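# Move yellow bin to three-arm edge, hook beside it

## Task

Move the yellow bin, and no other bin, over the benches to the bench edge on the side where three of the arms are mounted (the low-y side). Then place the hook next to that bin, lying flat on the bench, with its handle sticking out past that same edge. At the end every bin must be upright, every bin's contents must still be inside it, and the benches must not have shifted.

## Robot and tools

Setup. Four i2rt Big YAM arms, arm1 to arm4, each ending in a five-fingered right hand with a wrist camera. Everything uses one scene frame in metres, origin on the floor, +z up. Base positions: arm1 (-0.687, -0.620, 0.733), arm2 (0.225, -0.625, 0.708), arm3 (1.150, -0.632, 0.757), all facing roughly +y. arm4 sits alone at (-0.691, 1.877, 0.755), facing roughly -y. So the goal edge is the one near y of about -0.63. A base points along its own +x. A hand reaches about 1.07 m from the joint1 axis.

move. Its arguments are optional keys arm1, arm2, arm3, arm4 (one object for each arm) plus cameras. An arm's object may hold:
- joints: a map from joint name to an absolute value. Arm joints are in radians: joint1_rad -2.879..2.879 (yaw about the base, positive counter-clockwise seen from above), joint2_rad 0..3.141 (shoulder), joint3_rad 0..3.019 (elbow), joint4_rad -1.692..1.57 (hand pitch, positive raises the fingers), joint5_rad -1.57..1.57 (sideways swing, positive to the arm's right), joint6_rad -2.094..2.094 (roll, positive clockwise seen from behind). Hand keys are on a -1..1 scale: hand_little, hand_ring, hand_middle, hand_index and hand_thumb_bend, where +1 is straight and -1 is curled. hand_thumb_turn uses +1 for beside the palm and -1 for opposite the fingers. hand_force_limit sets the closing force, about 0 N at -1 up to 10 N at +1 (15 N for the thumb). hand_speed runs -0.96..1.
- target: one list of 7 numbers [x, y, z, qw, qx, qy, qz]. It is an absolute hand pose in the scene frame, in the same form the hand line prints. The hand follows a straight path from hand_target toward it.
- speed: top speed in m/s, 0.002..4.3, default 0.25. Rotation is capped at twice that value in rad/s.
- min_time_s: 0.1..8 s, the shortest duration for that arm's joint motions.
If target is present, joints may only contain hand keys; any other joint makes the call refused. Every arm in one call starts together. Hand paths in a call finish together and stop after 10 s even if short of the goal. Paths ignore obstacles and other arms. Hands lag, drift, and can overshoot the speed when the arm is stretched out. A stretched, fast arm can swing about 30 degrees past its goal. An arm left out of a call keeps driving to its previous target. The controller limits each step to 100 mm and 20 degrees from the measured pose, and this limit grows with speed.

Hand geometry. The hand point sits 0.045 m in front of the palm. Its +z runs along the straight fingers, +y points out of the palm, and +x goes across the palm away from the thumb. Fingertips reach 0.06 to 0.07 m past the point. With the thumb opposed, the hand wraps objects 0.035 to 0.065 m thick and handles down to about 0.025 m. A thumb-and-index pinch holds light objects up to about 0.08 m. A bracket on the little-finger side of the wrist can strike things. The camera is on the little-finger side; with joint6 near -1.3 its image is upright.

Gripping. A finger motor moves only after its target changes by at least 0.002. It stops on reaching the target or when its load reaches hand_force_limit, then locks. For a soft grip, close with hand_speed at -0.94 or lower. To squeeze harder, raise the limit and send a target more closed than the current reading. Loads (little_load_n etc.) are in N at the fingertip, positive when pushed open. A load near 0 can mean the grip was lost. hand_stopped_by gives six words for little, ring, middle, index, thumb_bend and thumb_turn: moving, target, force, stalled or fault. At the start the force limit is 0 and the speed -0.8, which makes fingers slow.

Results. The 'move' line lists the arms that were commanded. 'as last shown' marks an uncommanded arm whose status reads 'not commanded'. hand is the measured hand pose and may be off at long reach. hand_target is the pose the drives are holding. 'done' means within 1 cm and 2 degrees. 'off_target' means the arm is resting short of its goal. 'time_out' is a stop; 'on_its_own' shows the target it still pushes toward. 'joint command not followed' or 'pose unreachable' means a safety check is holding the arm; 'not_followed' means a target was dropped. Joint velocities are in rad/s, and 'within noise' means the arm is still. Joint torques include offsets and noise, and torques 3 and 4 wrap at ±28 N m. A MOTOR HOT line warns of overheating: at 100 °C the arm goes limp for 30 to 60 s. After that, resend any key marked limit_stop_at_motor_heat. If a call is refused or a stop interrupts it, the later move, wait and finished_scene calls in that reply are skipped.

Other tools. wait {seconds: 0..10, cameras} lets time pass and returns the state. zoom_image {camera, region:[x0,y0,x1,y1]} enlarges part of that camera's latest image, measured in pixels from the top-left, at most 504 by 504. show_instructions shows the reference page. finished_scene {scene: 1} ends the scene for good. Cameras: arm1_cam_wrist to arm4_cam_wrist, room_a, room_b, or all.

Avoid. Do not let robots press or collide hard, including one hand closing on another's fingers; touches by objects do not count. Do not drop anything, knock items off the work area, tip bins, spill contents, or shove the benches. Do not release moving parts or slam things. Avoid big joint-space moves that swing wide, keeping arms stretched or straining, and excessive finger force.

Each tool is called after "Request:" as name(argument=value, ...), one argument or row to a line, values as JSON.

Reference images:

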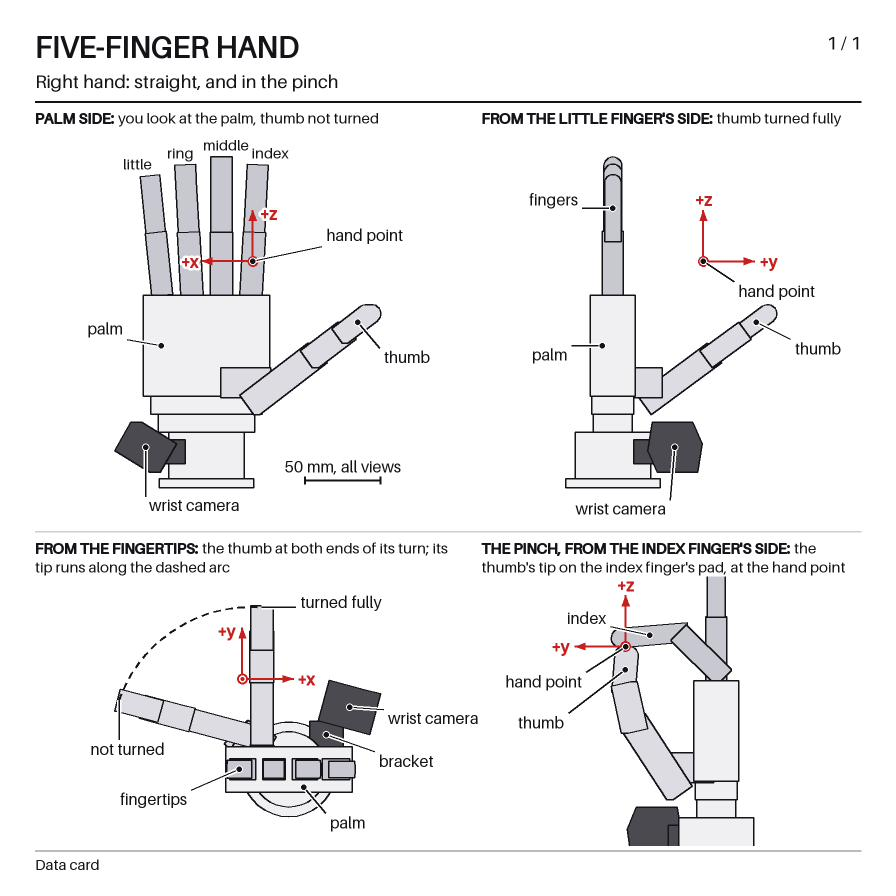

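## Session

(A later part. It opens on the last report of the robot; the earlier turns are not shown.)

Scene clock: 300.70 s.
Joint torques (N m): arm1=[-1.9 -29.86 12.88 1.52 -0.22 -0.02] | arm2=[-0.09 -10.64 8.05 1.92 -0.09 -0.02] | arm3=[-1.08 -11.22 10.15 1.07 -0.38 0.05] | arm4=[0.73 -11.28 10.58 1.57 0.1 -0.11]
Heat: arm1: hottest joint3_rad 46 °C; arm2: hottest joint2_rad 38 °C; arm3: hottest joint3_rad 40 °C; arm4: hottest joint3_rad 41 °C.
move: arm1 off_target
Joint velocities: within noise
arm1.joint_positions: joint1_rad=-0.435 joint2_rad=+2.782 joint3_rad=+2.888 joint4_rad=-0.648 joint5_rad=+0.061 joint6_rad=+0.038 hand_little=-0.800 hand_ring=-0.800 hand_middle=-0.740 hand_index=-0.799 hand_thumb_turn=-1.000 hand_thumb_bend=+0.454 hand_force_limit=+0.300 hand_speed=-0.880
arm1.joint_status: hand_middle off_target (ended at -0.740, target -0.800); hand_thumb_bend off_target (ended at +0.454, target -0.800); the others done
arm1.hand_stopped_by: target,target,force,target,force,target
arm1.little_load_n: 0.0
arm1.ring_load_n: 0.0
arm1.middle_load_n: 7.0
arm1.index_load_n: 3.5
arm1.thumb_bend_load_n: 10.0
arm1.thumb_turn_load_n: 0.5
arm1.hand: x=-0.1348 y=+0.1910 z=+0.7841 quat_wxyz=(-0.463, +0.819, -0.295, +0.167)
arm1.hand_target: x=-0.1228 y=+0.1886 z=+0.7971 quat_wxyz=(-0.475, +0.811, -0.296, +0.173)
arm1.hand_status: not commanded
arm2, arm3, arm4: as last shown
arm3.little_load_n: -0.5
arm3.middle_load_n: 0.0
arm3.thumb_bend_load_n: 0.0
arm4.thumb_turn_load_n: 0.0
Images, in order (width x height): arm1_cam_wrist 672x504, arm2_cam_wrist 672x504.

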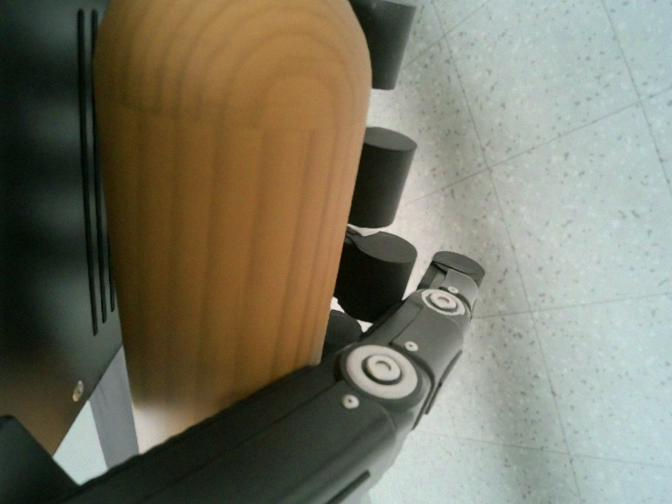

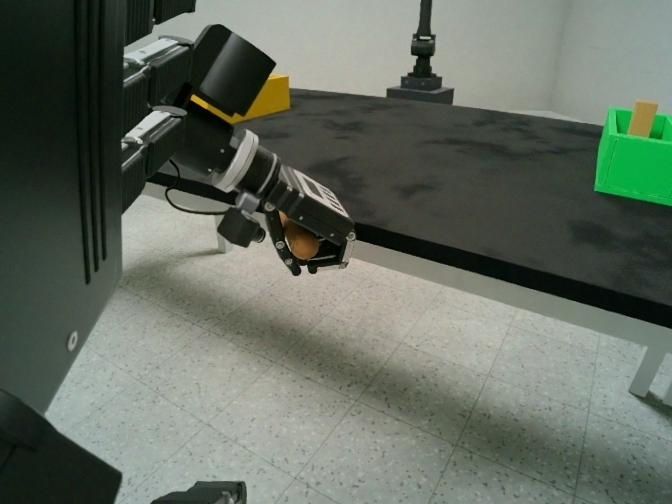

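Request:
move(
  cameras=["arm1_cam_wrist","arm2_cam_wrist","room_a","room_b"],
)

Scene clock: 302.63 s.
Joint torques (N m): arm1=[-1.85 -29.74 12.88 1.51 -0.22 -0.02] | arm2=[0.03 -10.64 8.09 1.95 -0.1 -0.01] | arm3=[-1.08 -11.22 10.17 1.07 -0.38 0.05] | arm4=[0.91 -10.64 10.59 1.65 0.09 -0.08]
Heat: arm1: hottest joint3_rad 47 °C; arm2: hottest joint2_rad 38 °C; arm3: hottest joint3_rad 40 °C; arm4: hottest joint3_rad 41 °C.
Joint velocities: within noise
arm1.joint_positions: joint1_rad=-0.435 joint2_rad=+2.782 joint3_rad=+2.888 joint4_rad=-0.648 joint5_rad=+0.061 joint6_rad=+0.038 hand_little=-0.800 hand_ring=-0.800 hand_middle=-0.740 hand_index=-0.799 hand_thumb_turn=-1.000 hand_thumb_bend=+0.454 hand_force_limit=+0.300 hand_speed=-0.880
arm1.joint_status: hand_middle off_target (ended at -0.740, target -0.800); hand_thumb_bend off_target (ended at +0.454, target -0.800); the others done
arm1.hand_stopped_by: target,target,force,target,force,target
arm1.little_load_n: 0.0
arm1.ring_load_n: 0.0
arm1.middle_load_n: 7.5
arm1.index_load_n: 3.5
arm1.thumb_bend_load_n: 10.0
arm1.thumb_turn_load_n: 0.5
arm1.hand: x=-0.1348 y=+0.1910 z=+0.7841 quat_wxyz=(-0.463, +0.819, -0.295, +0.167) (m; scene frame)
arm1.hand_target: x=-0.1228 y=+0.1886 z=+0.7971 quat_wxyz=(-0.475, +0.811, -0.296, +0.173) (m; scene frame)
arm1.hand_status: not commanded
arm2.joint_positions: joint1_rad=+0.324 joint2_rad=+1.253 joint3_rad=+0.524 joint4_rad=+0.846 joint5_rad=-0.319 joint6_rad=-1.260 hand_little=+1.000 hand_ring=+1.000 hand_middle=+1.000 hand_index=+0.990 hand_thumb_turn=+1.000 hand_thumb_bend=+1.000 hand_force_limit=+0.200 hand_speed=-0.800
arm2.joint_status: not commanded
arm2.hand_stopped_by: target,target,target,target,target,target
arm2.little_load_n: 0.0
arm2.ring_load_n: 0.0
arm2.middle_load_n: 0.0
arm2.index_load_n: 0.0
arm2.thumb_bend_load_n: 0.0
arm2.thumb_turn_load_n: 0.0
arm2.hand: x=+0.0541 y=-0.1250 z=+0.9522 quat_wxyz=(-0.702, +0.380, +0.547, +0.251) (m; scene frame)
arm2.hand_target: x=+0.0600 y=-0.1250 z=+0.9500 quat_wxyz=(-0.698, +0.382, +0.549, +0.256) (m; scene frame)
arm2.hand_status: not commanded
arm3.joint_positions: joint1_rad=-0.293 joint2_rad=+1.522 joint3_rad=+1.374 joint4_rad=-0.323 joint5_rad=-1.138 joint6_rad=-0.398 hand_little=+1.000 hand_ring=+1.000 hand_middle=+1.000 hand_index=+1.000 hand_thumb_turn=+1.000 hand_thumb_bend=+1.000 hand_force_limit=+0.100 hand_speed=-0.800
arm3.joint_status: not commanded
arm3.hand_stopped_by: target,target,target,target,target,target
arm3.little_load_n: 0.0
arm3.ring_load_n: 0.0
arm3.middle_load_n: 0.0
arm3.index_load_n: 0.0
arm3.thumb_bend_load_n: 0.0
arm3.thumb_turn_load_n: 0.0
arm3.hand: x=+1.1026 y=-0.0555 z=+1.0873 quat_wxyz=(-0.563, +0.689, +0.341, -0.303) (m; scene frame)
arm3.hand_target: x=+1.1000 y=-0.0505 z=+1.1000 quat_wxyz=(-0.571, +0.679, +0.354, -0.297) (m; scene frame)
arm3.hand_status: not commanded
arm4.joint_positions: joint1_rad=+0.221 joint2_rad=+1.502 joint3_rad=+1.666 joint4_rad=-0.713 joint5_rad=+0.280 joint6_rad=-1.042 hand_little=+1.000 hand_ring=+1.000 hand_middle=+1.000 hand_index=+1.000 hand_thumb_turn=+1.000 hand_thumb_bend=+1.000 hand_force_limit=+0.000 hand_speed=-0.800
arm4.joint_status: not commanded
arm4.hand_stopped_by: target,target,target,target,target,target
arm4.little_load_n: 0.0
arm4.ring_load_n: 0.0
arm4.middle_load_n: 0.0
arm4.index_load_n: 0.0
arm4.thumb_bend_load_n: 0.0
arm4.thumb_turn_load_n: 0.0
arm4.hand: x=-0.6635 y=+1.2453 z=+1.1480 quat_wxyz=(+0.311, +0.442, -0.746, +0.389) (m; scene frame)
arm4.hand_target: x=-0.6600 y=+1.2499 z=+1.1499 quat_wxyz=(+0.312, +0.450, -0.742, +0.387) (m; scene frame)
arm4.hand_status: not commanded
pictures: arm1_cam_wrist, arm2_cam_wrist, room_a, room_b
Images, in order (width x height): arm1_cam_wrist 672x504, arm2_cam_wrist 672x504, room_a 672x504, room_b 672x504.

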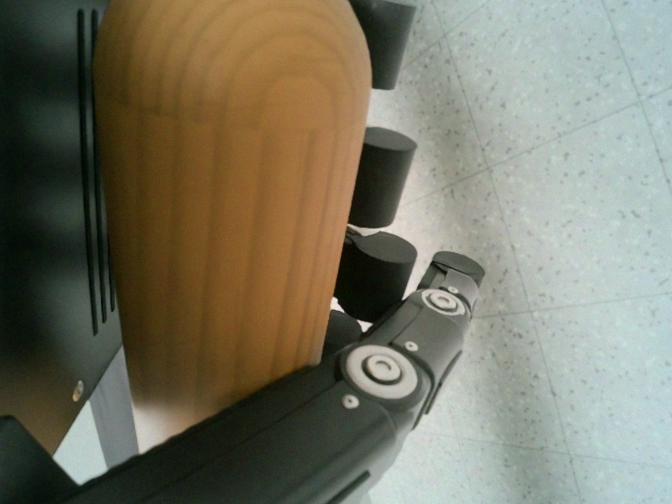

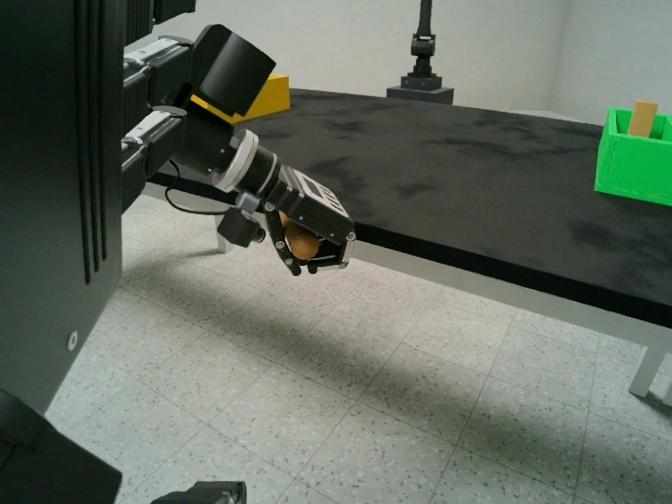

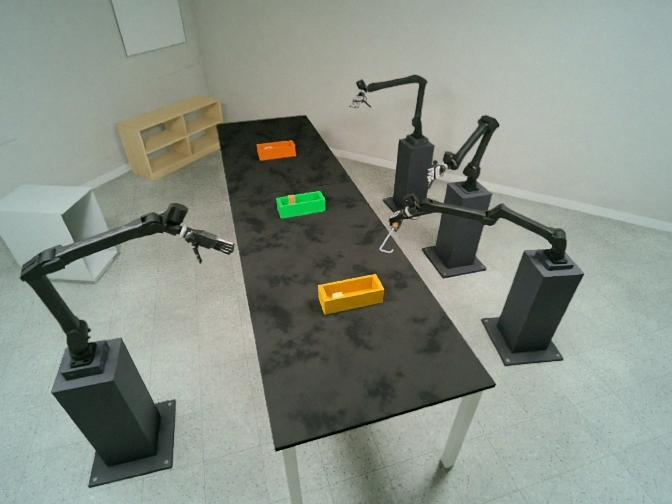

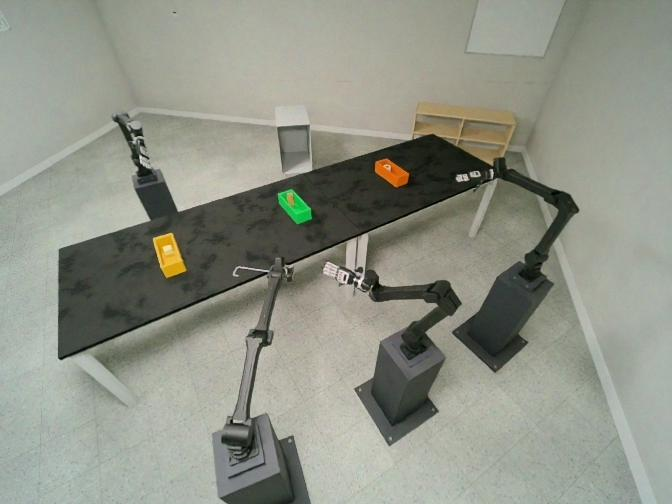

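Request:
zoom_image(
  camera="room_b",
  region=[200, 220, 330, 320],
)

Request:
zoom_image(
  camera="room_a",
  region=[340, 180, 470, 280],
)

Request:
zoom_image(
  camera="arm2_cam_wrist",
  region=[170, 120, 400, 300],
)

Scaled by 3.877 from the camera's image (finer frame: 960x720).

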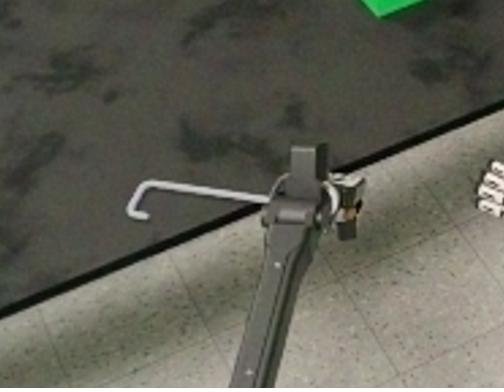

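Scaled by 3.877 from the camera's image (finer frame: 960x720).

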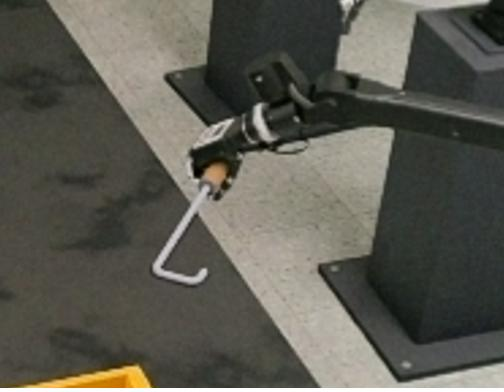

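Scaled by 2.191 from the camera's image (finer frame: 960x720).

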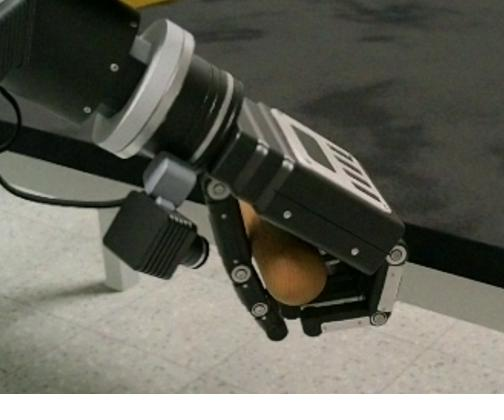

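Request:
move(
  arm1={"target": [-0.145, 0.165, 0.94, 0.4698, -0.8138, 0.2962, -0.1710], "speed": 0.12},
  cameras=["arm2_cam_wrist","room_a","room_b"],
)

Scene clock: 306.30 s.
Joint torques (N m): arm1=[-1.61 -34.96 12.7 1.58 -0.33 0.31] | arm2=[-0.15 -10.7 8.08 1.99 -0.1 -0.01] | arm3=[-1.08 -11.22 10.15 1.07 -0.38 0.05] | arm4=[0.85 -11.46 10.73 1.59 0.1 -0.09]
Heat: arm1: hottest joint3_rad 48 °C; arm2: hottest joint2_rad 37 °C; arm3: hottest joint3_rad 40 °C; arm4: hottest joint3_rad 41 °C.
move: arm1 off_target
Joint velocities: within noise
arm1.joint_positions: joint1_rad=-0.435 joint2_rad=+2.659 joint3_rad=+2.888 joint4_rad=-0.841 joint5_rad=+0.066 joint6_rad=+0.009 hand_little=-0.800 hand_ring=-0.800 hand_middle=-0.740 hand_index=-0.799 hand_thumb_turn=-1.000 hand_thumb_bend=+0.454 hand_force_limit=+0.300 hand_speed=-0.880
arm1.joint_status: not commanded
arm1.hand_stopped_by: target,target,force,target,force,target
arm1.little_load_n: 0.0
arm1.ring_load_n: 0.0
arm1.middle_load_n: 7.0
arm1.index_load_n: 8.5
arm1.thumb_bend_load_n: 10.0
arm1.thumb_turn_load_n: 1.0
arm1.hand: x=-0.1523 y=+0.1620 z=+0.8616 quat_wxyz=(-0.430, +0.839, -0.288, +0.168)
arm1.hand_target: x=-0.1472 y=+0.1619 z=+0.9391 quat_wxyz=(-0.476, +0.811, -0.295, +0.173)
arm1.hand_status: off_target (0.079 m and 5.5 deg from the pose sent, 0.159 m and 1.0 deg at the start; a joint's target at an end of its range on 32 of 55 steps)
arm2, arm3, arm4: as last shown
Images, in order (width x height): arm2_cam_wrist 672x504, room_a 672x504, room_b 672x504.

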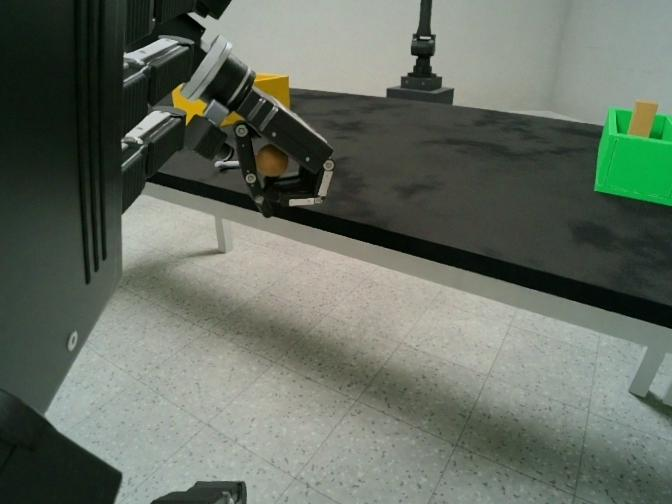

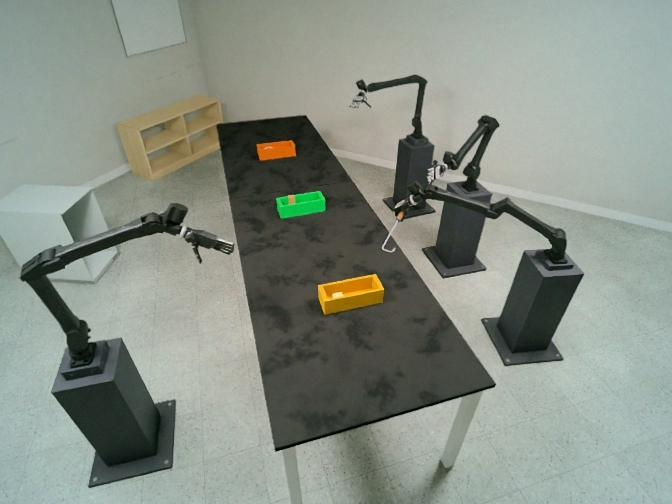

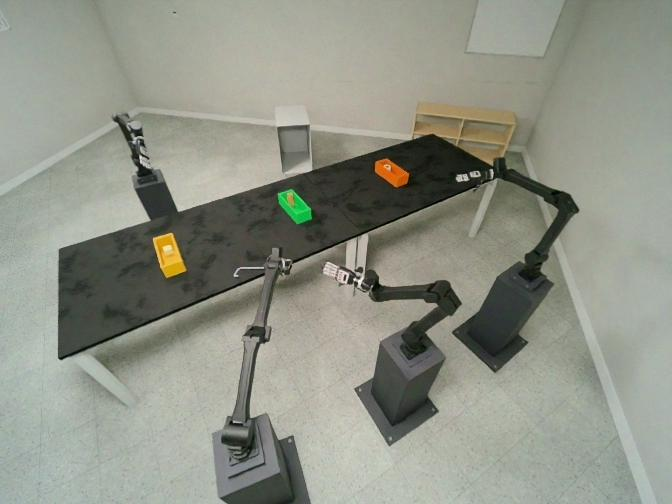

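Request:
move(
  arm1={"target": [-0.25, 0.17, 0.99, 0.6645, -0.6645, 0.2418, -0.2418], "speed": 0.15},
  cameras=["arm1_cam_wrist","arm2_cam_wrist","room_a","room_b"],
)

Scene clock: 309.57 s.
Joint torques (N m): arm1=[0.09 -30.15 10.36 3.4 -0.08 0.53] | arm2=[-0.21 -10.64 8.09 1.95 -0.1 -0.01] | arm3=[-1.08 -11.22 10.15 1.07 -0.38 0.05] | arm4=[0.38 -11.4 10.65 1.63 0.09 -0.09]
Heat: arm1: hottest joint3_rad 47 °C; arm2: hottest joint2_rad 37 °C; arm3: hottest joint3_rad 40 °C; arm4: hottest joint3_rad 41 °C.
move: arm1 off_target
Joint velocities: within noise
arm1.joint_positions: joint1_rad=-0.323 joint2_rad=+2.136 joint3_rad=+1.760 joint4_rad=+0.254 joint5_rad=+0.196 joint6_rad=-0.047 hand_little=-0.800 hand_ring=-0.800 hand_middle=-0.740 hand_index=-0.799 hand_thumb_turn=-1.000 hand_thumb_bend=+0.454 hand_force_limit=+0.300 hand_speed=-0.880
arm1.joint_status: not commanded
arm1.hand_stopped_by: target,target,force,target,force,target
arm1.little_load_n: 0.0
arm1.ring_load_n: 0.0
arm1.middle_load_n: 7.0
arm1.index_load_n: 8.5
arm1.thumb_bend_load_n: 10.5
arm1.thumb_turn_load_n: 1.0
arm1.hand: x=-0.2413 y=+0.1596 z=+0.9125 quat_wxyz=(-0.614, +0.711, -0.233, +0.252)
arm1.hand_target: x=-0.2510 y=+0.1675 z=+0.9891 quat_wxyz=(-0.664, +0.665, -0.241, +0.241)
arm1.hand_status: off_target (0.079 m and 8.1 deg from the pose sent, 0.162 m and 35.1 deg at the start)
arm2, arm3, arm4: as last shown
arm4.ring_load_n: -0.5
Images, in order (width x height): arm1_cam_wrist 672x504, arm2_cam_wrist 672x504, room_a 672x504, room_b 672x504.

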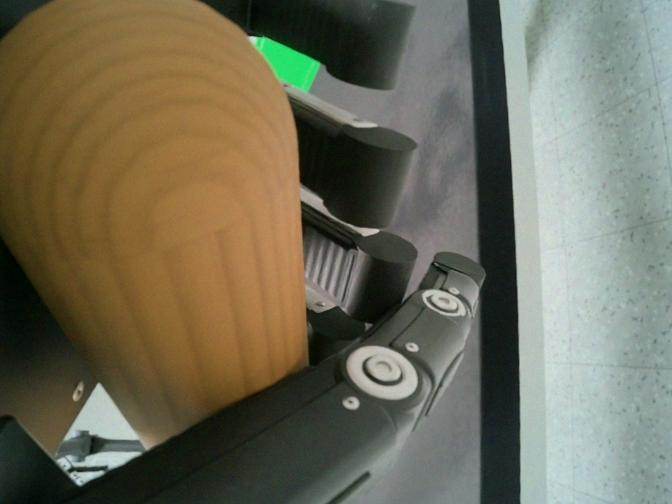

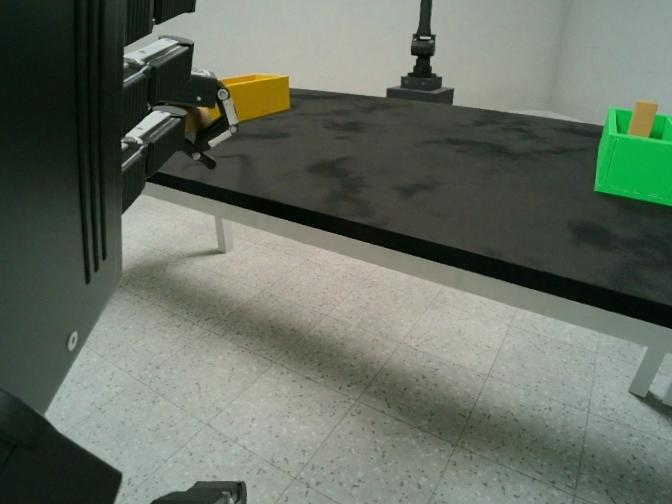

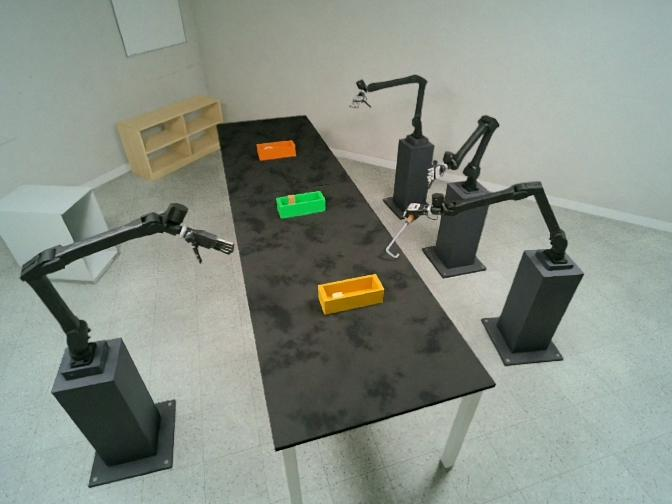

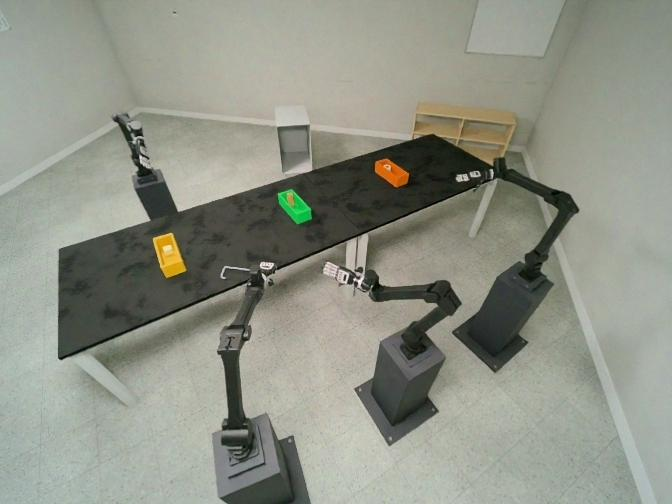

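Request:
zoom_image(
  camera="room_b",
  region=[140, 220, 300, 340],
)

Request:
zoom_image(
  camera="room_a",
  region=[340, 180, 470, 280],
)

Scaled by 3.150 from the camera's image (finer frame: 960x720).

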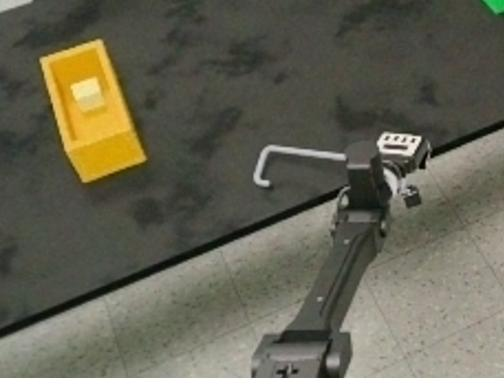

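Scaled by 3.877 from the camera's image (finer frame: 960x720).

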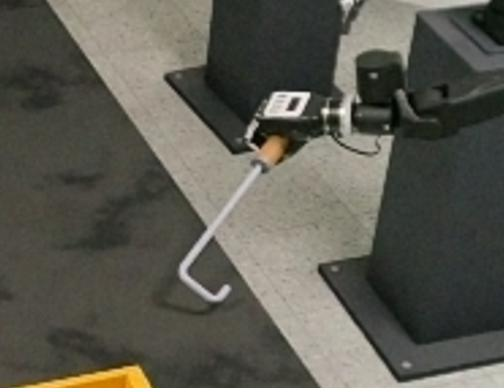

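Request:
move(
  arm1={"joints": {"hand_ring": -1, "hand_little": -1}},
  cameras=["arm1_cam_wrist"],
)

Scene clock: 313.13 s.
Joint torques (N m): arm1=[-0.15 -30.27 10.35 3.38 -0.09 0.53] | arm2=[-0.09 -10.64 8.05 1.98 -0.09 -0.02] | arm3=[-1.08 -11.22 10.15 1.07 -0.38 0.05] | arm4=[0.03 -11.75 10.65 1.54 0.09 -0.09]
Heat: arm1: hottest joint3_rad 47 °C; arm2: hottest joint2_rad 37 °C; arm3: hottest joint3_rad 40 °C; arm4: hottest joint3_rad 41 °C.
move: arm1 done
Joint velocities: within noise
arm1.joint_positions: joint1_rad=-0.323 joint2_rad=+2.136 joint3_rad=+1.760 joint4_rad=+0.254 joint5_rad=+0.196 joint6_rad=-0.047 hand_little=-1.000 hand_ring=-0.999 hand_middle=-0.740 hand_index=-0.799 hand_thumb_turn=-1.000 hand_thumb_bend=+0.454 hand_force_limit=+0.300 hand_speed=-0.880
arm1.joint_status: all done
arm1.hand_stopped_by: target,target,force,target,force,target
arm1.little_load_n: 0.0
arm1.ring_load_n: 5.0
arm1.middle_load_n: 7.0
arm1.index_load_n: 8.5
arm1.thumb_bend_load_n: 10.5
arm1.thumb_turn_load_n: 1.0
arm1.hand: x=-0.2413 y=+0.1596 z=+0.9125 quat_wxyz=(-0.614, +0.711, -0.233, +0.252)
arm1.hand_target: x=-0.2511 y=+0.1675 z=+0.9891 quat_wxyz=(-0.664, +0.665, -0.241, +0.241)
arm1.hand_status: not commanded
arm2, arm3, arm4: as last shown
arm2.middle_load_n: -0.5
arm4.ring_load_n: 0.0
Images, in order (width x height): arm1_cam_wrist 672x504.

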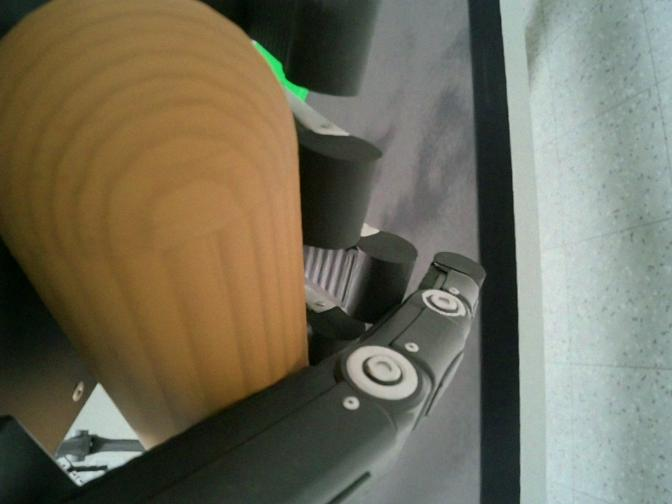

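Request:
move(
  arm1={"target": [-0.43, 0.25, 1.03, 0.8119, -0.4409, 0.1826, -0.3363], "speed": 0.15},
  cameras=["arm4_cam_wrist","arm2_cam_wrist","room_a","room_b"],
)

Scene clock: 316.17 s.
Joint torques (N m): arm1=[-0.79 -25.99 13.57 3.07 -0.21 0.46] | arm2=[-0.09 -10.75 8.1 1.99 -0.09 -0.01] | arm3=[-1.08 -11.22 10.17 1.07 -0.38 0.05] | arm4=[0.67 -11.99 10.77 1.61 0.11 -0.1]
Heat: arm1: hottest joint3_rad 47 °C; arm2: hottest joint2_rad 37 °C; arm3: hottest joint3_rad 40 °C; arm4: hottest joint3_rad 41 °C.
move: arm1 off_target
Joint velocities: within noise
arm1.joint_positions: joint1_rad=-0.017 joint2_rad=+2.287 joint3_rad=+1.723 joint4_rad=+1.101 joint5_rad=+0.481 joint6_rad=-0.391 hand_little=-1.000 hand_ring=-0.999 hand_middle=-0.740 hand_index=-0.799 hand_thumb_turn=-1.000 hand_thumb_bend=+0.454 hand_force_limit=+0.300 hand_speed=-0.880
arm1.joint_status: not commanded
arm1.hand_stopped_by: target,target,force,target,force,target
arm1.little_load_n: 0.0
arm1.ring_load_n: 4.5
arm1.middle_load_n: 7.0
arm1.index_load_n: 2.0
arm1.thumb_bend_load_n: 11.0
arm1.thumb_turn_load_n: 1.0
arm1.hand: x=-0.4255 y=+0.2385 z=+0.9690 quat_wxyz=(-0.773, +0.498, -0.160, +0.360)
arm1.hand_target: x=-0.4317 y=+0.2436 z=+1.0291 quat_wxyz=(-0.812, +0.442, -0.181, +0.336)
arm1.hand_status: off_target (0.062 m and 8.7 deg from the pose sent, 0.240 m and 40.2 deg at the start)
arm2, arm3, arm4: as last shown
arm2.middle_load_n: 0.0
pictures: arm2_cam_wrist, arm4_cam_wrist, room_a, room_b
Images, in order (width x height): arm2_cam_wrist 672x504, arm4_cam_wrist 672x504, room_a 672x504, room_b 672x504.

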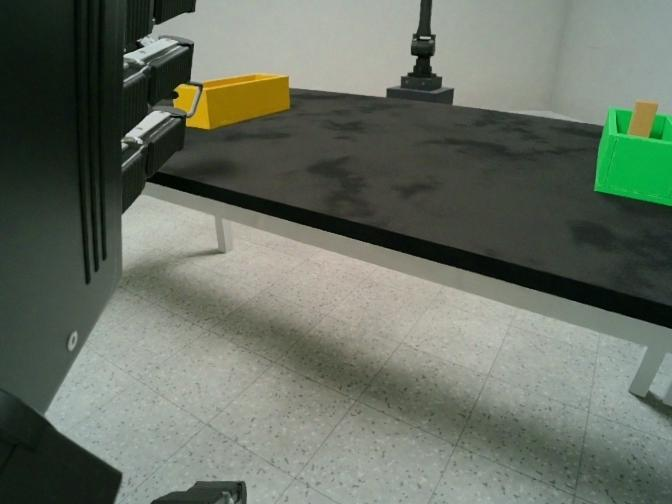

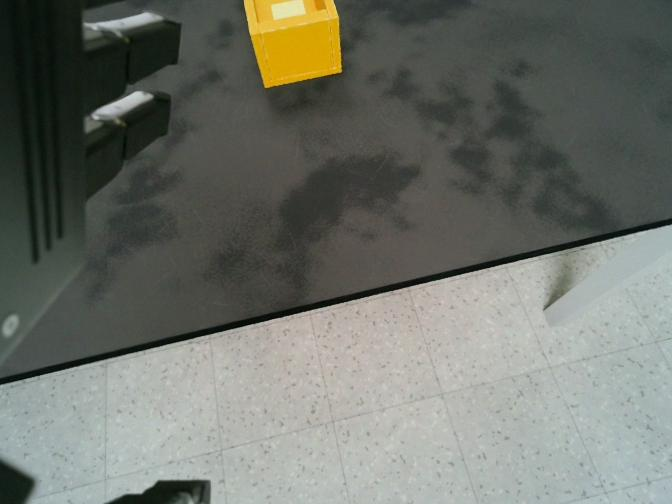

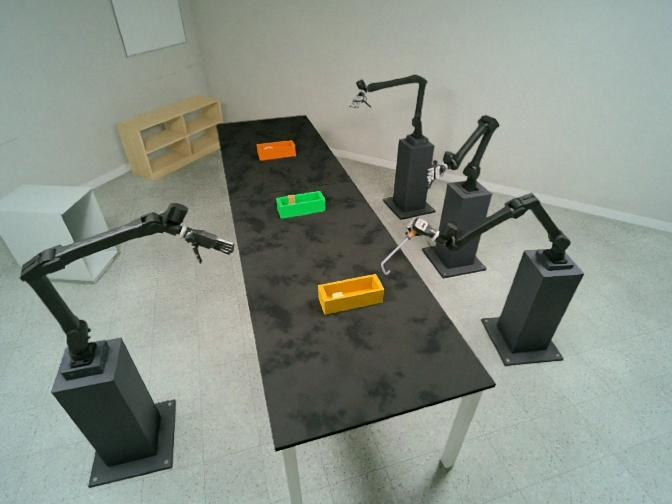

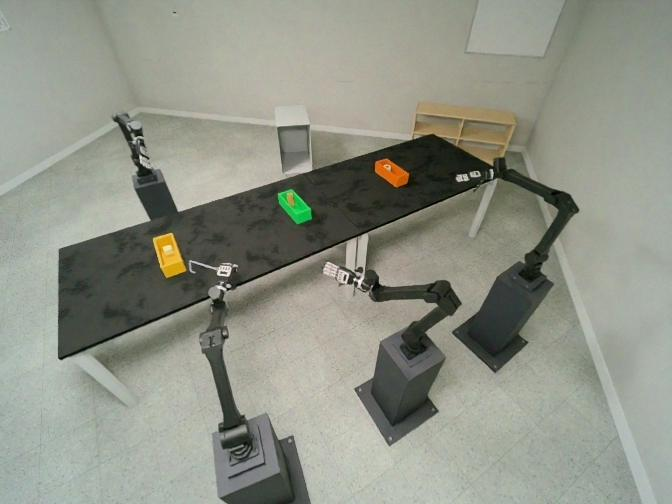

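Request:
zoom_image(
  camera="room_b",
  region=[130, 215, 250, 305],
)

Request:
zoom_image(
  camera="room_a",
  region=[310, 210, 450, 320],
)

Request:
zoom_image(
  camera="arm2_cam_wrist",
  region=[140, 50, 310, 180],
)

Scaled by 4.200 from the camera's image (finer frame: 960x720).

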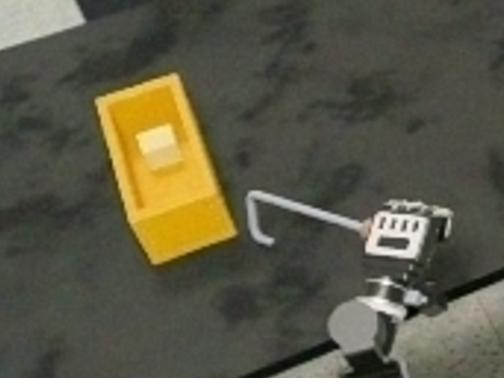

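Scaled by 3.600 from the camera's image (finer frame: 960x720).

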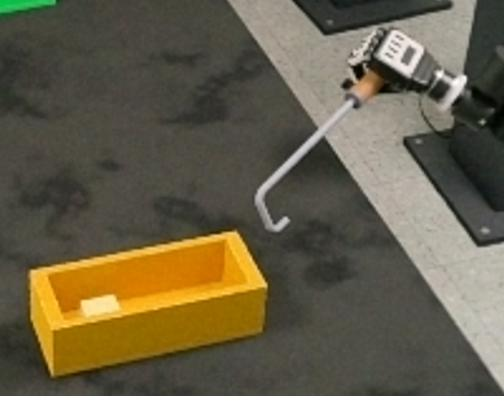

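Scaled by 2.965 from the camera's image (finer frame: 960x720).

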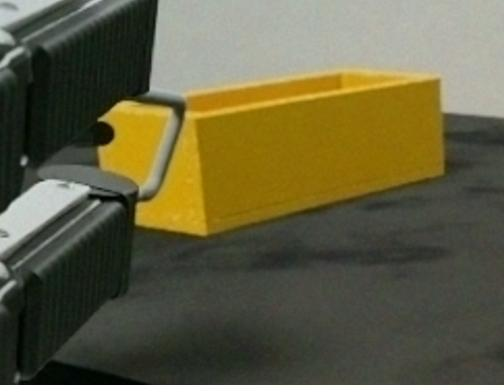

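Request:
move(
  arm4={"joints": {"joint4_rad": -0.4, "joint2_rad": 1.65}, "min_time_s": 2},
  cameras=["arm4_cam_wrist"],
)

Scene clock: 319.10 s.
Joint torques (N m): arm1=[-0.5 -26.23 13.6 3.1 -0.22 0.48] | arm2=[-0.21 -10.7 8.08 1.98 -0.1 -0.01] | arm3=[-1.08 -11.22 10.17 1.07 -0.38 0.05] | arm4=[0.79 -12.22 10.86 2.58 0.08 -0.1]
Heat: arm1: hottest joint3_rad 46 °C; arm2: hottest joint2_rad 36 °C; arm3: hottest joint3_rad 40 °C; arm4: hottest joint3_rad 41 °C.
move: arm4 done
Joint velocities: within noise
arm1, arm2, arm3: as last shown
arm1.joint_positions: joint1_rad=-0.017 joint2_rad=+2.288 joint3_rad=+1.723 joint4_rad=+1.101 joint5_rad=+0.481 joint6_rad=-0.391 hand_little=-1.000 hand_ring=-0.999 hand_middle=-0.740 hand_index=-0.799 hand_thumb_turn=-1.000 hand_thumb_bend=+0.454 hand_force_limit=+0.300 hand_speed=-0.880
arm1.hand: x=-0.4254 y=+0.2386 z=+0.9677 quat_wxyz=(-0.772, +0.498, -0.159, +0.360)
arm1.hand_target: x=-0.4317 y=+0.2436 z=+1.0293 quat_wxyz=(-0.812, +0.442, -0.181, +0.336)
arm3.thumb_turn_load_n: -0.5
arm4.joint_positions: joint1_rad=+0.221 joint2_rad=+1.641 joint3_rad=+1.666 joint4_rad=-0.417 joint5_rad=+0.280 joint6_rad=-1.042 hand_little=+1.000 hand_ring=+1.000 hand_middle=+1.000 hand_index=+1.000 hand_thumb_turn=+1.000 hand_thumb_bend=+1.000 hand_force_limit=+0.000 hand_speed=-0.800
arm4.joint_status: all done
arm4.hand_stopped_by: target,target,target,target,target,target
arm4.little_load_n: -0.5
arm4.ring_load_n: 0.0
arm4.middle_load_n: 0.0
arm4.index_load_n: 0.0
arm4.thumb_bend_load_n: 0.0
arm4.thumb_turn_load_n: 0.0
arm4.hand: x=-0.6482 y=+1.1636 z=+1.1167 quat_wxyz=(+0.333, +0.411, -0.719, +0.451)
arm4.hand_target: x=-0.6423 y=+1.1604 z=+1.1099 quat_wxyz=(+0.335, +0.418, -0.714, +0.450)
arm4.hand_status: not commanded
Images, in order (width x height): arm4_cam_wrist 672x504.

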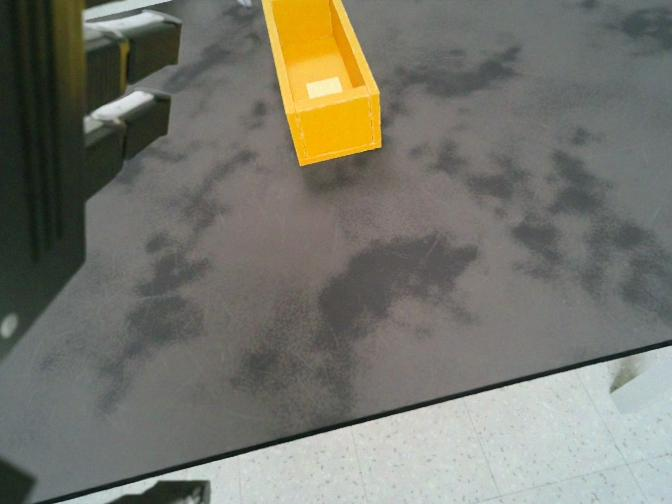

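Request:
move(
  arm4={"joints": {"joint4_rad": -0.15}, "min_time_s": 1},
  cameras=["arm4_cam_wrist"],
)

Scene clock: 320.67 s.
Joint torques (N m): arm1=[-0.5 -26.11 13.61 3.08 -0.21 0.48] | arm2=[0.03 -10.46 8.06 1.94 -0.1 -0.02] | arm3=[-1.08 -11.22 10.17 1.07 -0.38 0.05] | arm4=[0.73 -12.04 11.11 2.67 0.03 -0.11]
Heat: arm1: hottest joint3_rad 46 °C; arm2: hottest joint2_rad 36 °C; arm3: hottest joint3_rad 40 °C; arm4: hottest joint3_rad 41 °C.
move: arm4 done
Joint velocities: within noise
arm1, arm2, arm3: as last shown
arm1.ring_load_n: 5.0
arm1.thumb_bend_load_n: 11.5
arm3.thumb_turn_load_n: 0.0
arm4.joint_positions: joint1_rad=+0.221 joint2_rad=+1.641 joint3_rad=+1.666 joint4_rad=-0.168 joint5_rad=+0.280 joint6_rad=-1.042 hand_little=+1.000 hand_ring=+1.000 hand_middle=+1.000 hand_index=+1.000 hand_thumb_turn=+1.000 hand_thumb_bend=+1.000 hand_force_limit=+0.000 hand_speed=-0.800
arm4.joint_status: all done
arm4.hand_stopped_by: target,target,target,target,target,target
arm4.little_load_n: 0.0
arm4.ring_load_n: 0.0
arm4.middle_load_n: 0.0
arm4.index_load_n: 0.0
arm4.thumb_bend_load_n: 0.0
arm4.thumb_turn_load_n: 0.0
arm4.hand: x=-0.6426 y=+1.1337 z=+1.1730 quat_wxyz=(+0.364, +0.357, -0.665, +0.545)
arm4.hand_target: x=-0.6365 y=+1.1307 z=+1.1662 quat_wxyz=(+0.366, +0.363, -0.662, +0.544)
arm4.hand_status: not commanded
Images, in order (width x height): arm4_cam_wrist 672x504.

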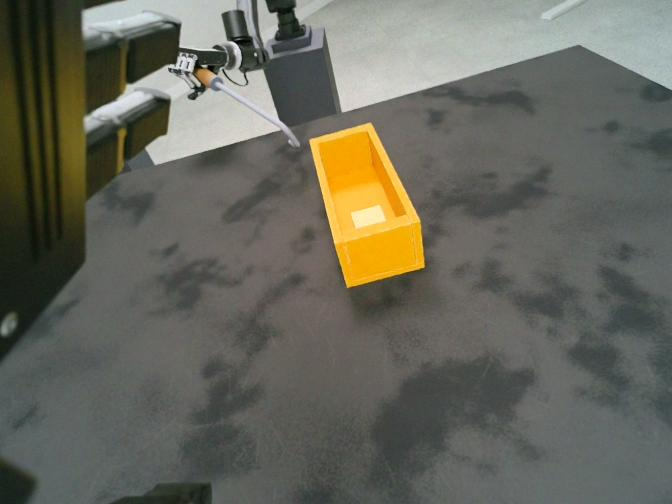

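Request:
move(
  arm4={"target": [-0.661, 0.93, 0.93, 0, 0, -0.7071, 0.7071], "speed": 0.3},
  cameras=["arm4_cam_wrist", "room_a"],
)

Scene clock: 327.03 s.
Joint torques (N m): arm1=[-0.56 -26.17 13.6 3.07 -0.21 0.47] | arm2=[-0.09 -10.58 8.02 1.96 -0.1 -0.01] | arm3=[-1.14 -11.22 10.17 1.07 -0.38 0.05] | arm4=[-0.73 -18.32 16.53 2.56 -0.05 0.2]
Heat: arm1: hottest joint3_rad 45 °C; arm2: hottest joint2_rad 36 °C; arm3: hottest joint3_rad 40 °C; arm4: hottest joint3_rad 41 °C.
move: arm4 off_target
Joint velocities: within noise
arm1, arm2, arm3: as last shown
arm1.ring_load_n: 4.5
arm1.thumb_bend_load_n: 11.0
arm4.joint_positions: joint1_rad=+0.042 joint2_rad=+2.266 joint3_rad=+1.832 joint4_rad=+0.359 joint5_rad=-0.002 joint6_rad=-0.014 hand_little=+1.000 hand_ring=+1.000 hand_middle=+1.000 hand_index=+1.000 hand_thumb_turn=+1.000 hand_thumb_bend=+1.000 hand_force_limit=+0.000 hand_speed=-0.800
arm4.joint_status: not commanded
arm4.hand_stopped_by: target,target,target,target,target,target
arm4.little_load_n: 0.0
arm4.ring_load_n: -0.5
arm4.middle_load_n: 0.0
arm4.index_load_n: 0.0
arm4.thumb_bend_load_n: 0.0
arm4.thumb_turn_load_n: -0.5
arm4.hand: x=-0.6549 y=+0.9505 z=+0.8881 quat_wxyz=(+0.001, +0.008, -0.734, +0.679)
arm4.hand_target: x=-0.6611 y=+0.9348 z=+0.9305 quat_wxyz=(+0.000, +0.000, -0.707, +0.707)
arm4.hand_status: off_target (0.047 m and 4.6 deg from the pose sent, 0.318 m and 62.3 deg at the start)
Images, in order (width x height): arm4_cam_wrist 672x504, room_a 672x504.

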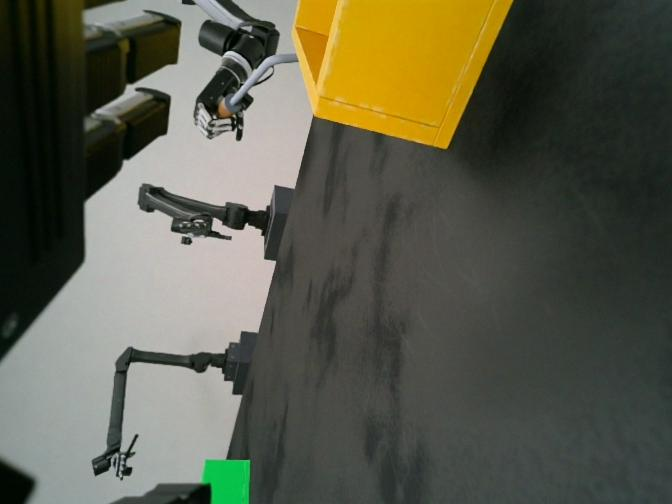

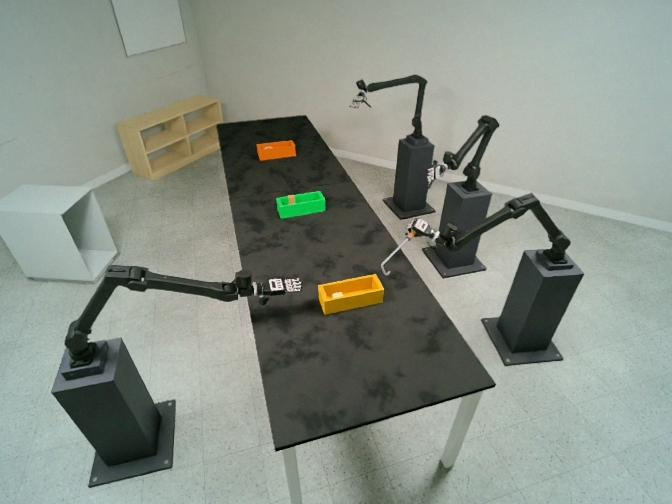

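Request:
move(
  arm4={"target": [-0.665, 0.86, 0.85, 0, 0, -0.6947, 0.7193], "speed": 0.15},
  cameras=["arm4_cam_wrist", "room_a"],
)

Request:
zoom_image(
  camera="room_a",
  region=[220, 240, 400, 330],
)

Scene clock: 329.10 s.
Joint torques (N m): arm1=[-0.5 -26.23 13.6 3.1 -0.21 0.48] | arm2=[-0.03 -10.58 8.05 1.94 -0.09 -0.02] | arm3=[-1.08 -11.22 10.15 1.07 -0.38 0.05] | arm4=[-1.2 -19.78 16.65 1.76 -0.13 0.19]
Heat: arm1: hottest joint3_rad 45 °C; arm2: hottest joint2_rad 36 °C; arm3: hottest joint3_rad 40 °C; arm4: hottest joint3_rad 42 °C.
move: arm4 off_target
Joint velocities: within noise
arm1: as last shown
arm2.joint_positions: joint1_rad=+0.324 joint2_rad=+1.253 joint3_rad=+0.524 joint4_rad=+0.846 joint5_rad=-0.319 joint6_rad=-1.260 hand_little=+1.000 hand_ring=+1.000 hand_middle=+1.000 hand_index=+0.990 hand_thumb_turn=+1.000 hand_thumb_bend=+1.000 hand_force_limit=+0.200 hand_speed=-0.800
arm2.joint_status: not commanded
arm2.hand_stopped_by: target,target,target,target,target,target
arm2.little_load_n: 0.0
arm2.ring_load_n: 0.0
arm2.middle_load_n: 0.0
arm2.index_load_n: 0.0
arm2.thumb_bend_load_n: 0.0
arm2.thumb_turn_load_n: 0.0
arm2.hand: x=+0.0541 y=-0.1250 z=+0.9522 quat_wxyz=(-0.702, +0.380, +0.547, +0.251)
arm2.hand_target: x=+0.0600 y=-0.1250 z=+0.9500 quat_wxyz=(-0.698, +0.382, +0.549, +0.256)
arm2.hand_status: not commanded
arm3.joint_positions: joint1_rad=-0.293 joint2_rad=+1.522 joint3_rad=+1.374 joint4_rad=-0.323 joint5_rad=-1.138 joint6_rad=-0.398 hand_little=+1.000 hand_ring=+1.000 hand_middle=+1.000 hand_index=+1.000 hand_thumb_turn=+1.000 hand_thumb_bend=+1.000 hand_force_limit=+0.100 hand_speed=-0.800
arm3.joint_status: not commanded
arm3.hand_stopped_by: target,target,target,target,target,target
arm3.little_load_n: 0.0
arm3.ring_load_n: 0.0
arm3.middle_load_n: 0.0
arm3.index_load_n: -0.5
arm3.thumb_bend_load_n: 0.0
arm3.thumb_turn_load_n: 0.0
arm3.hand: x=+1.1026 y=-0.0555 z=+1.0873 quat_wxyz=(-0.563, +0.689, +0.341, -0.303)
arm3.hand_target: x=+1.1000 y=-0.0505 z=+1.1000 quat_wxyz=(-0.571, +0.679, +0.354, -0.297)
arm3.hand_status: not commanded
arm4.joint_positions: joint1_rad=+0.042 joint2_rad=+2.574 joint3_rad=+2.198 joint4_rad=+0.370 joint5_rad=-0.004 joint6_rad=-0.013 hand_little=+1.000 hand_ring=+1.000 hand_middle=+1.000 hand_index=+1.000 hand_thumb_turn=+1.000 hand_thumb_bend=+1.000 hand_force_limit=+0.000 hand_speed=-0.800
arm4.joint_status: not commanded
arm4.hand_stopped_by: target,target,target,target,target,target
arm4.little_load_n: -0.5
arm4.ring_load_n: 0.0
arm4.middle_load_n: 0.0
arm4.index_load_n: 0.0
arm4.thumb_bend_load_n: 0.0
arm4.thumb_turn_load_n: 0.0
arm4.hand: x=-0.6539 y=+0.8761 z=+0.8250 quat_wxyz=(+0.001, +0.008, -0.711, +0.704)
arm4.hand_target: x=-0.6652 y=+0.8644 z=+0.8507 quat_wxyz=(+0.000, +0.000, -0.694, +0.720)
arm4.hand_status: off_target (0.032 m and 2.7 deg from the pose sent, 0.099 m and 6.5 deg at the start)
Images, in order (width x height): arm4_cam_wrist 672x504, room_a 672x504.

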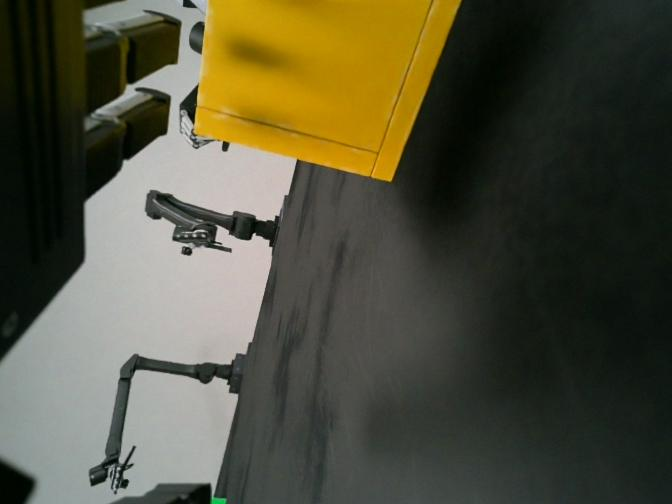

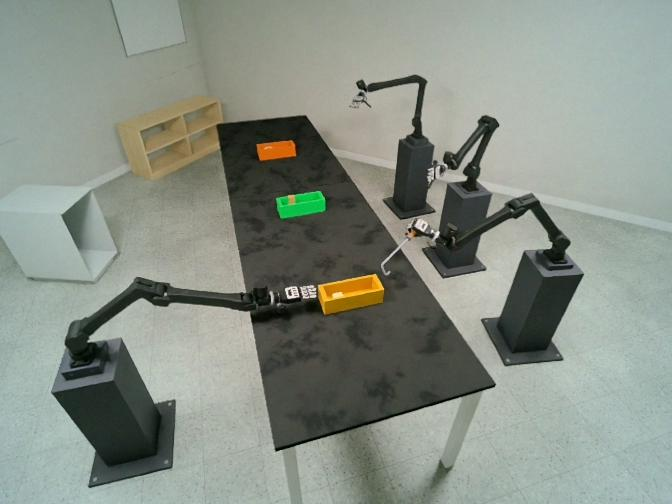

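Scaled by 2.800 from the camera's image (finer frame: 960x720).

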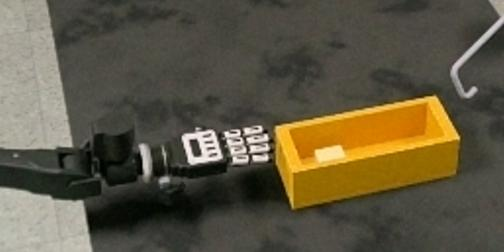

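Request:
move(
  arm4={"target": [-0.668, 0.865, 0.818, 0, 0, -0.6947, 0.7193], "speed": 0.1},
  cameras=["room_a"],
)

Request:
zoom_image(
  camera="room_a",
  region=[220, 240, 400, 330],
)

Scene clock: 330.53 s.
Joint torques (N m): arm1=[-0.44 -26.23 13.57 3.07 -0.21 0.48] | arm2=[-0.03 -10.52 8.09 1.96 -0.1 -0.02] | arm3=[-1.08 -11.16 10.15 1.07 -0.38 0.05] | arm4=[-1.2 -21.07 14.52 2.67 -0.13 0.22]
Heat: arm1: hottest joint3_rad 45 °C; arm2: hottest joint2_rad 36 °C; arm3: hottest joint3_rad 40 °C; arm4: hottest joint3_rad 42 °C.
move: arm4 off_target
Joint velocities: within noise
arm1, arm2, arm3: as last shown
arm2.ring_load_n: 0.5
arm3.index_load_n: 0.0
arm3.thumb_turn_load_n: -0.5
arm4.joint_positions: joint1_rad=+0.039 joint2_rad=+2.616 joint3_rad=+2.198 joint4_rad=+0.403 joint5_rad=-0.007 joint6_rad=-0.013 hand_little=+1.000 hand_ring=+1.000 hand_middle=+1.000 hand_index=+1.000 hand_thumb_turn=+1.000 hand_thumb_bend=+1.000 hand_force_limit=+0.000 hand_speed=-0.800
arm4.joint_status: not commanded
arm4.hand_stopped_by: target,target,target,target,target,target
arm4.little_load_n: 0.0
arm4.ring_load_n: -0.5
arm4.middle_load_n: 0.0
arm4.index_load_n: 0.0
arm4.thumb_bend_load_n: 0.0
arm4.thumb_turn_load_n: 0.0
arm4.hand: x=-0.6562 y=+0.8771 z=+0.7933 quat_wxyz=(+0.000, +0.009, -0.713, +0.701)
arm4.hand_target: x=-0.6680 y=+0.8678 z=+0.8186 quat_wxyz=(+0.000, +0.000, -0.695, +0.719)
arm4.hand_status: off_target (0.030 m and 3.2 deg from the pose sent, 0.019 m and 2.8 deg at the start)
Images, in order (width x height): room_a 672x504.

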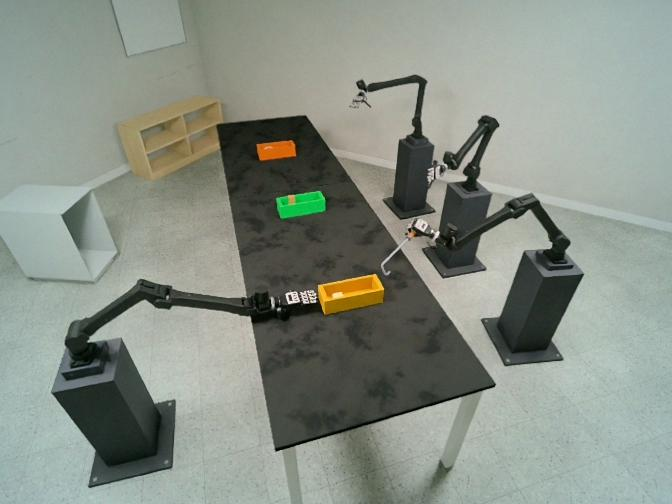

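Scaled by 2.800 from the camera's image (finer frame: 960x720).

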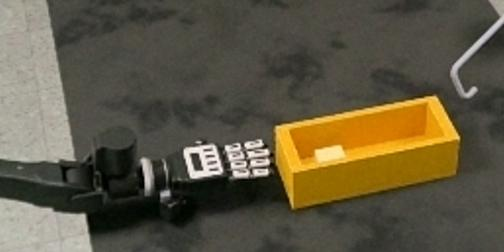

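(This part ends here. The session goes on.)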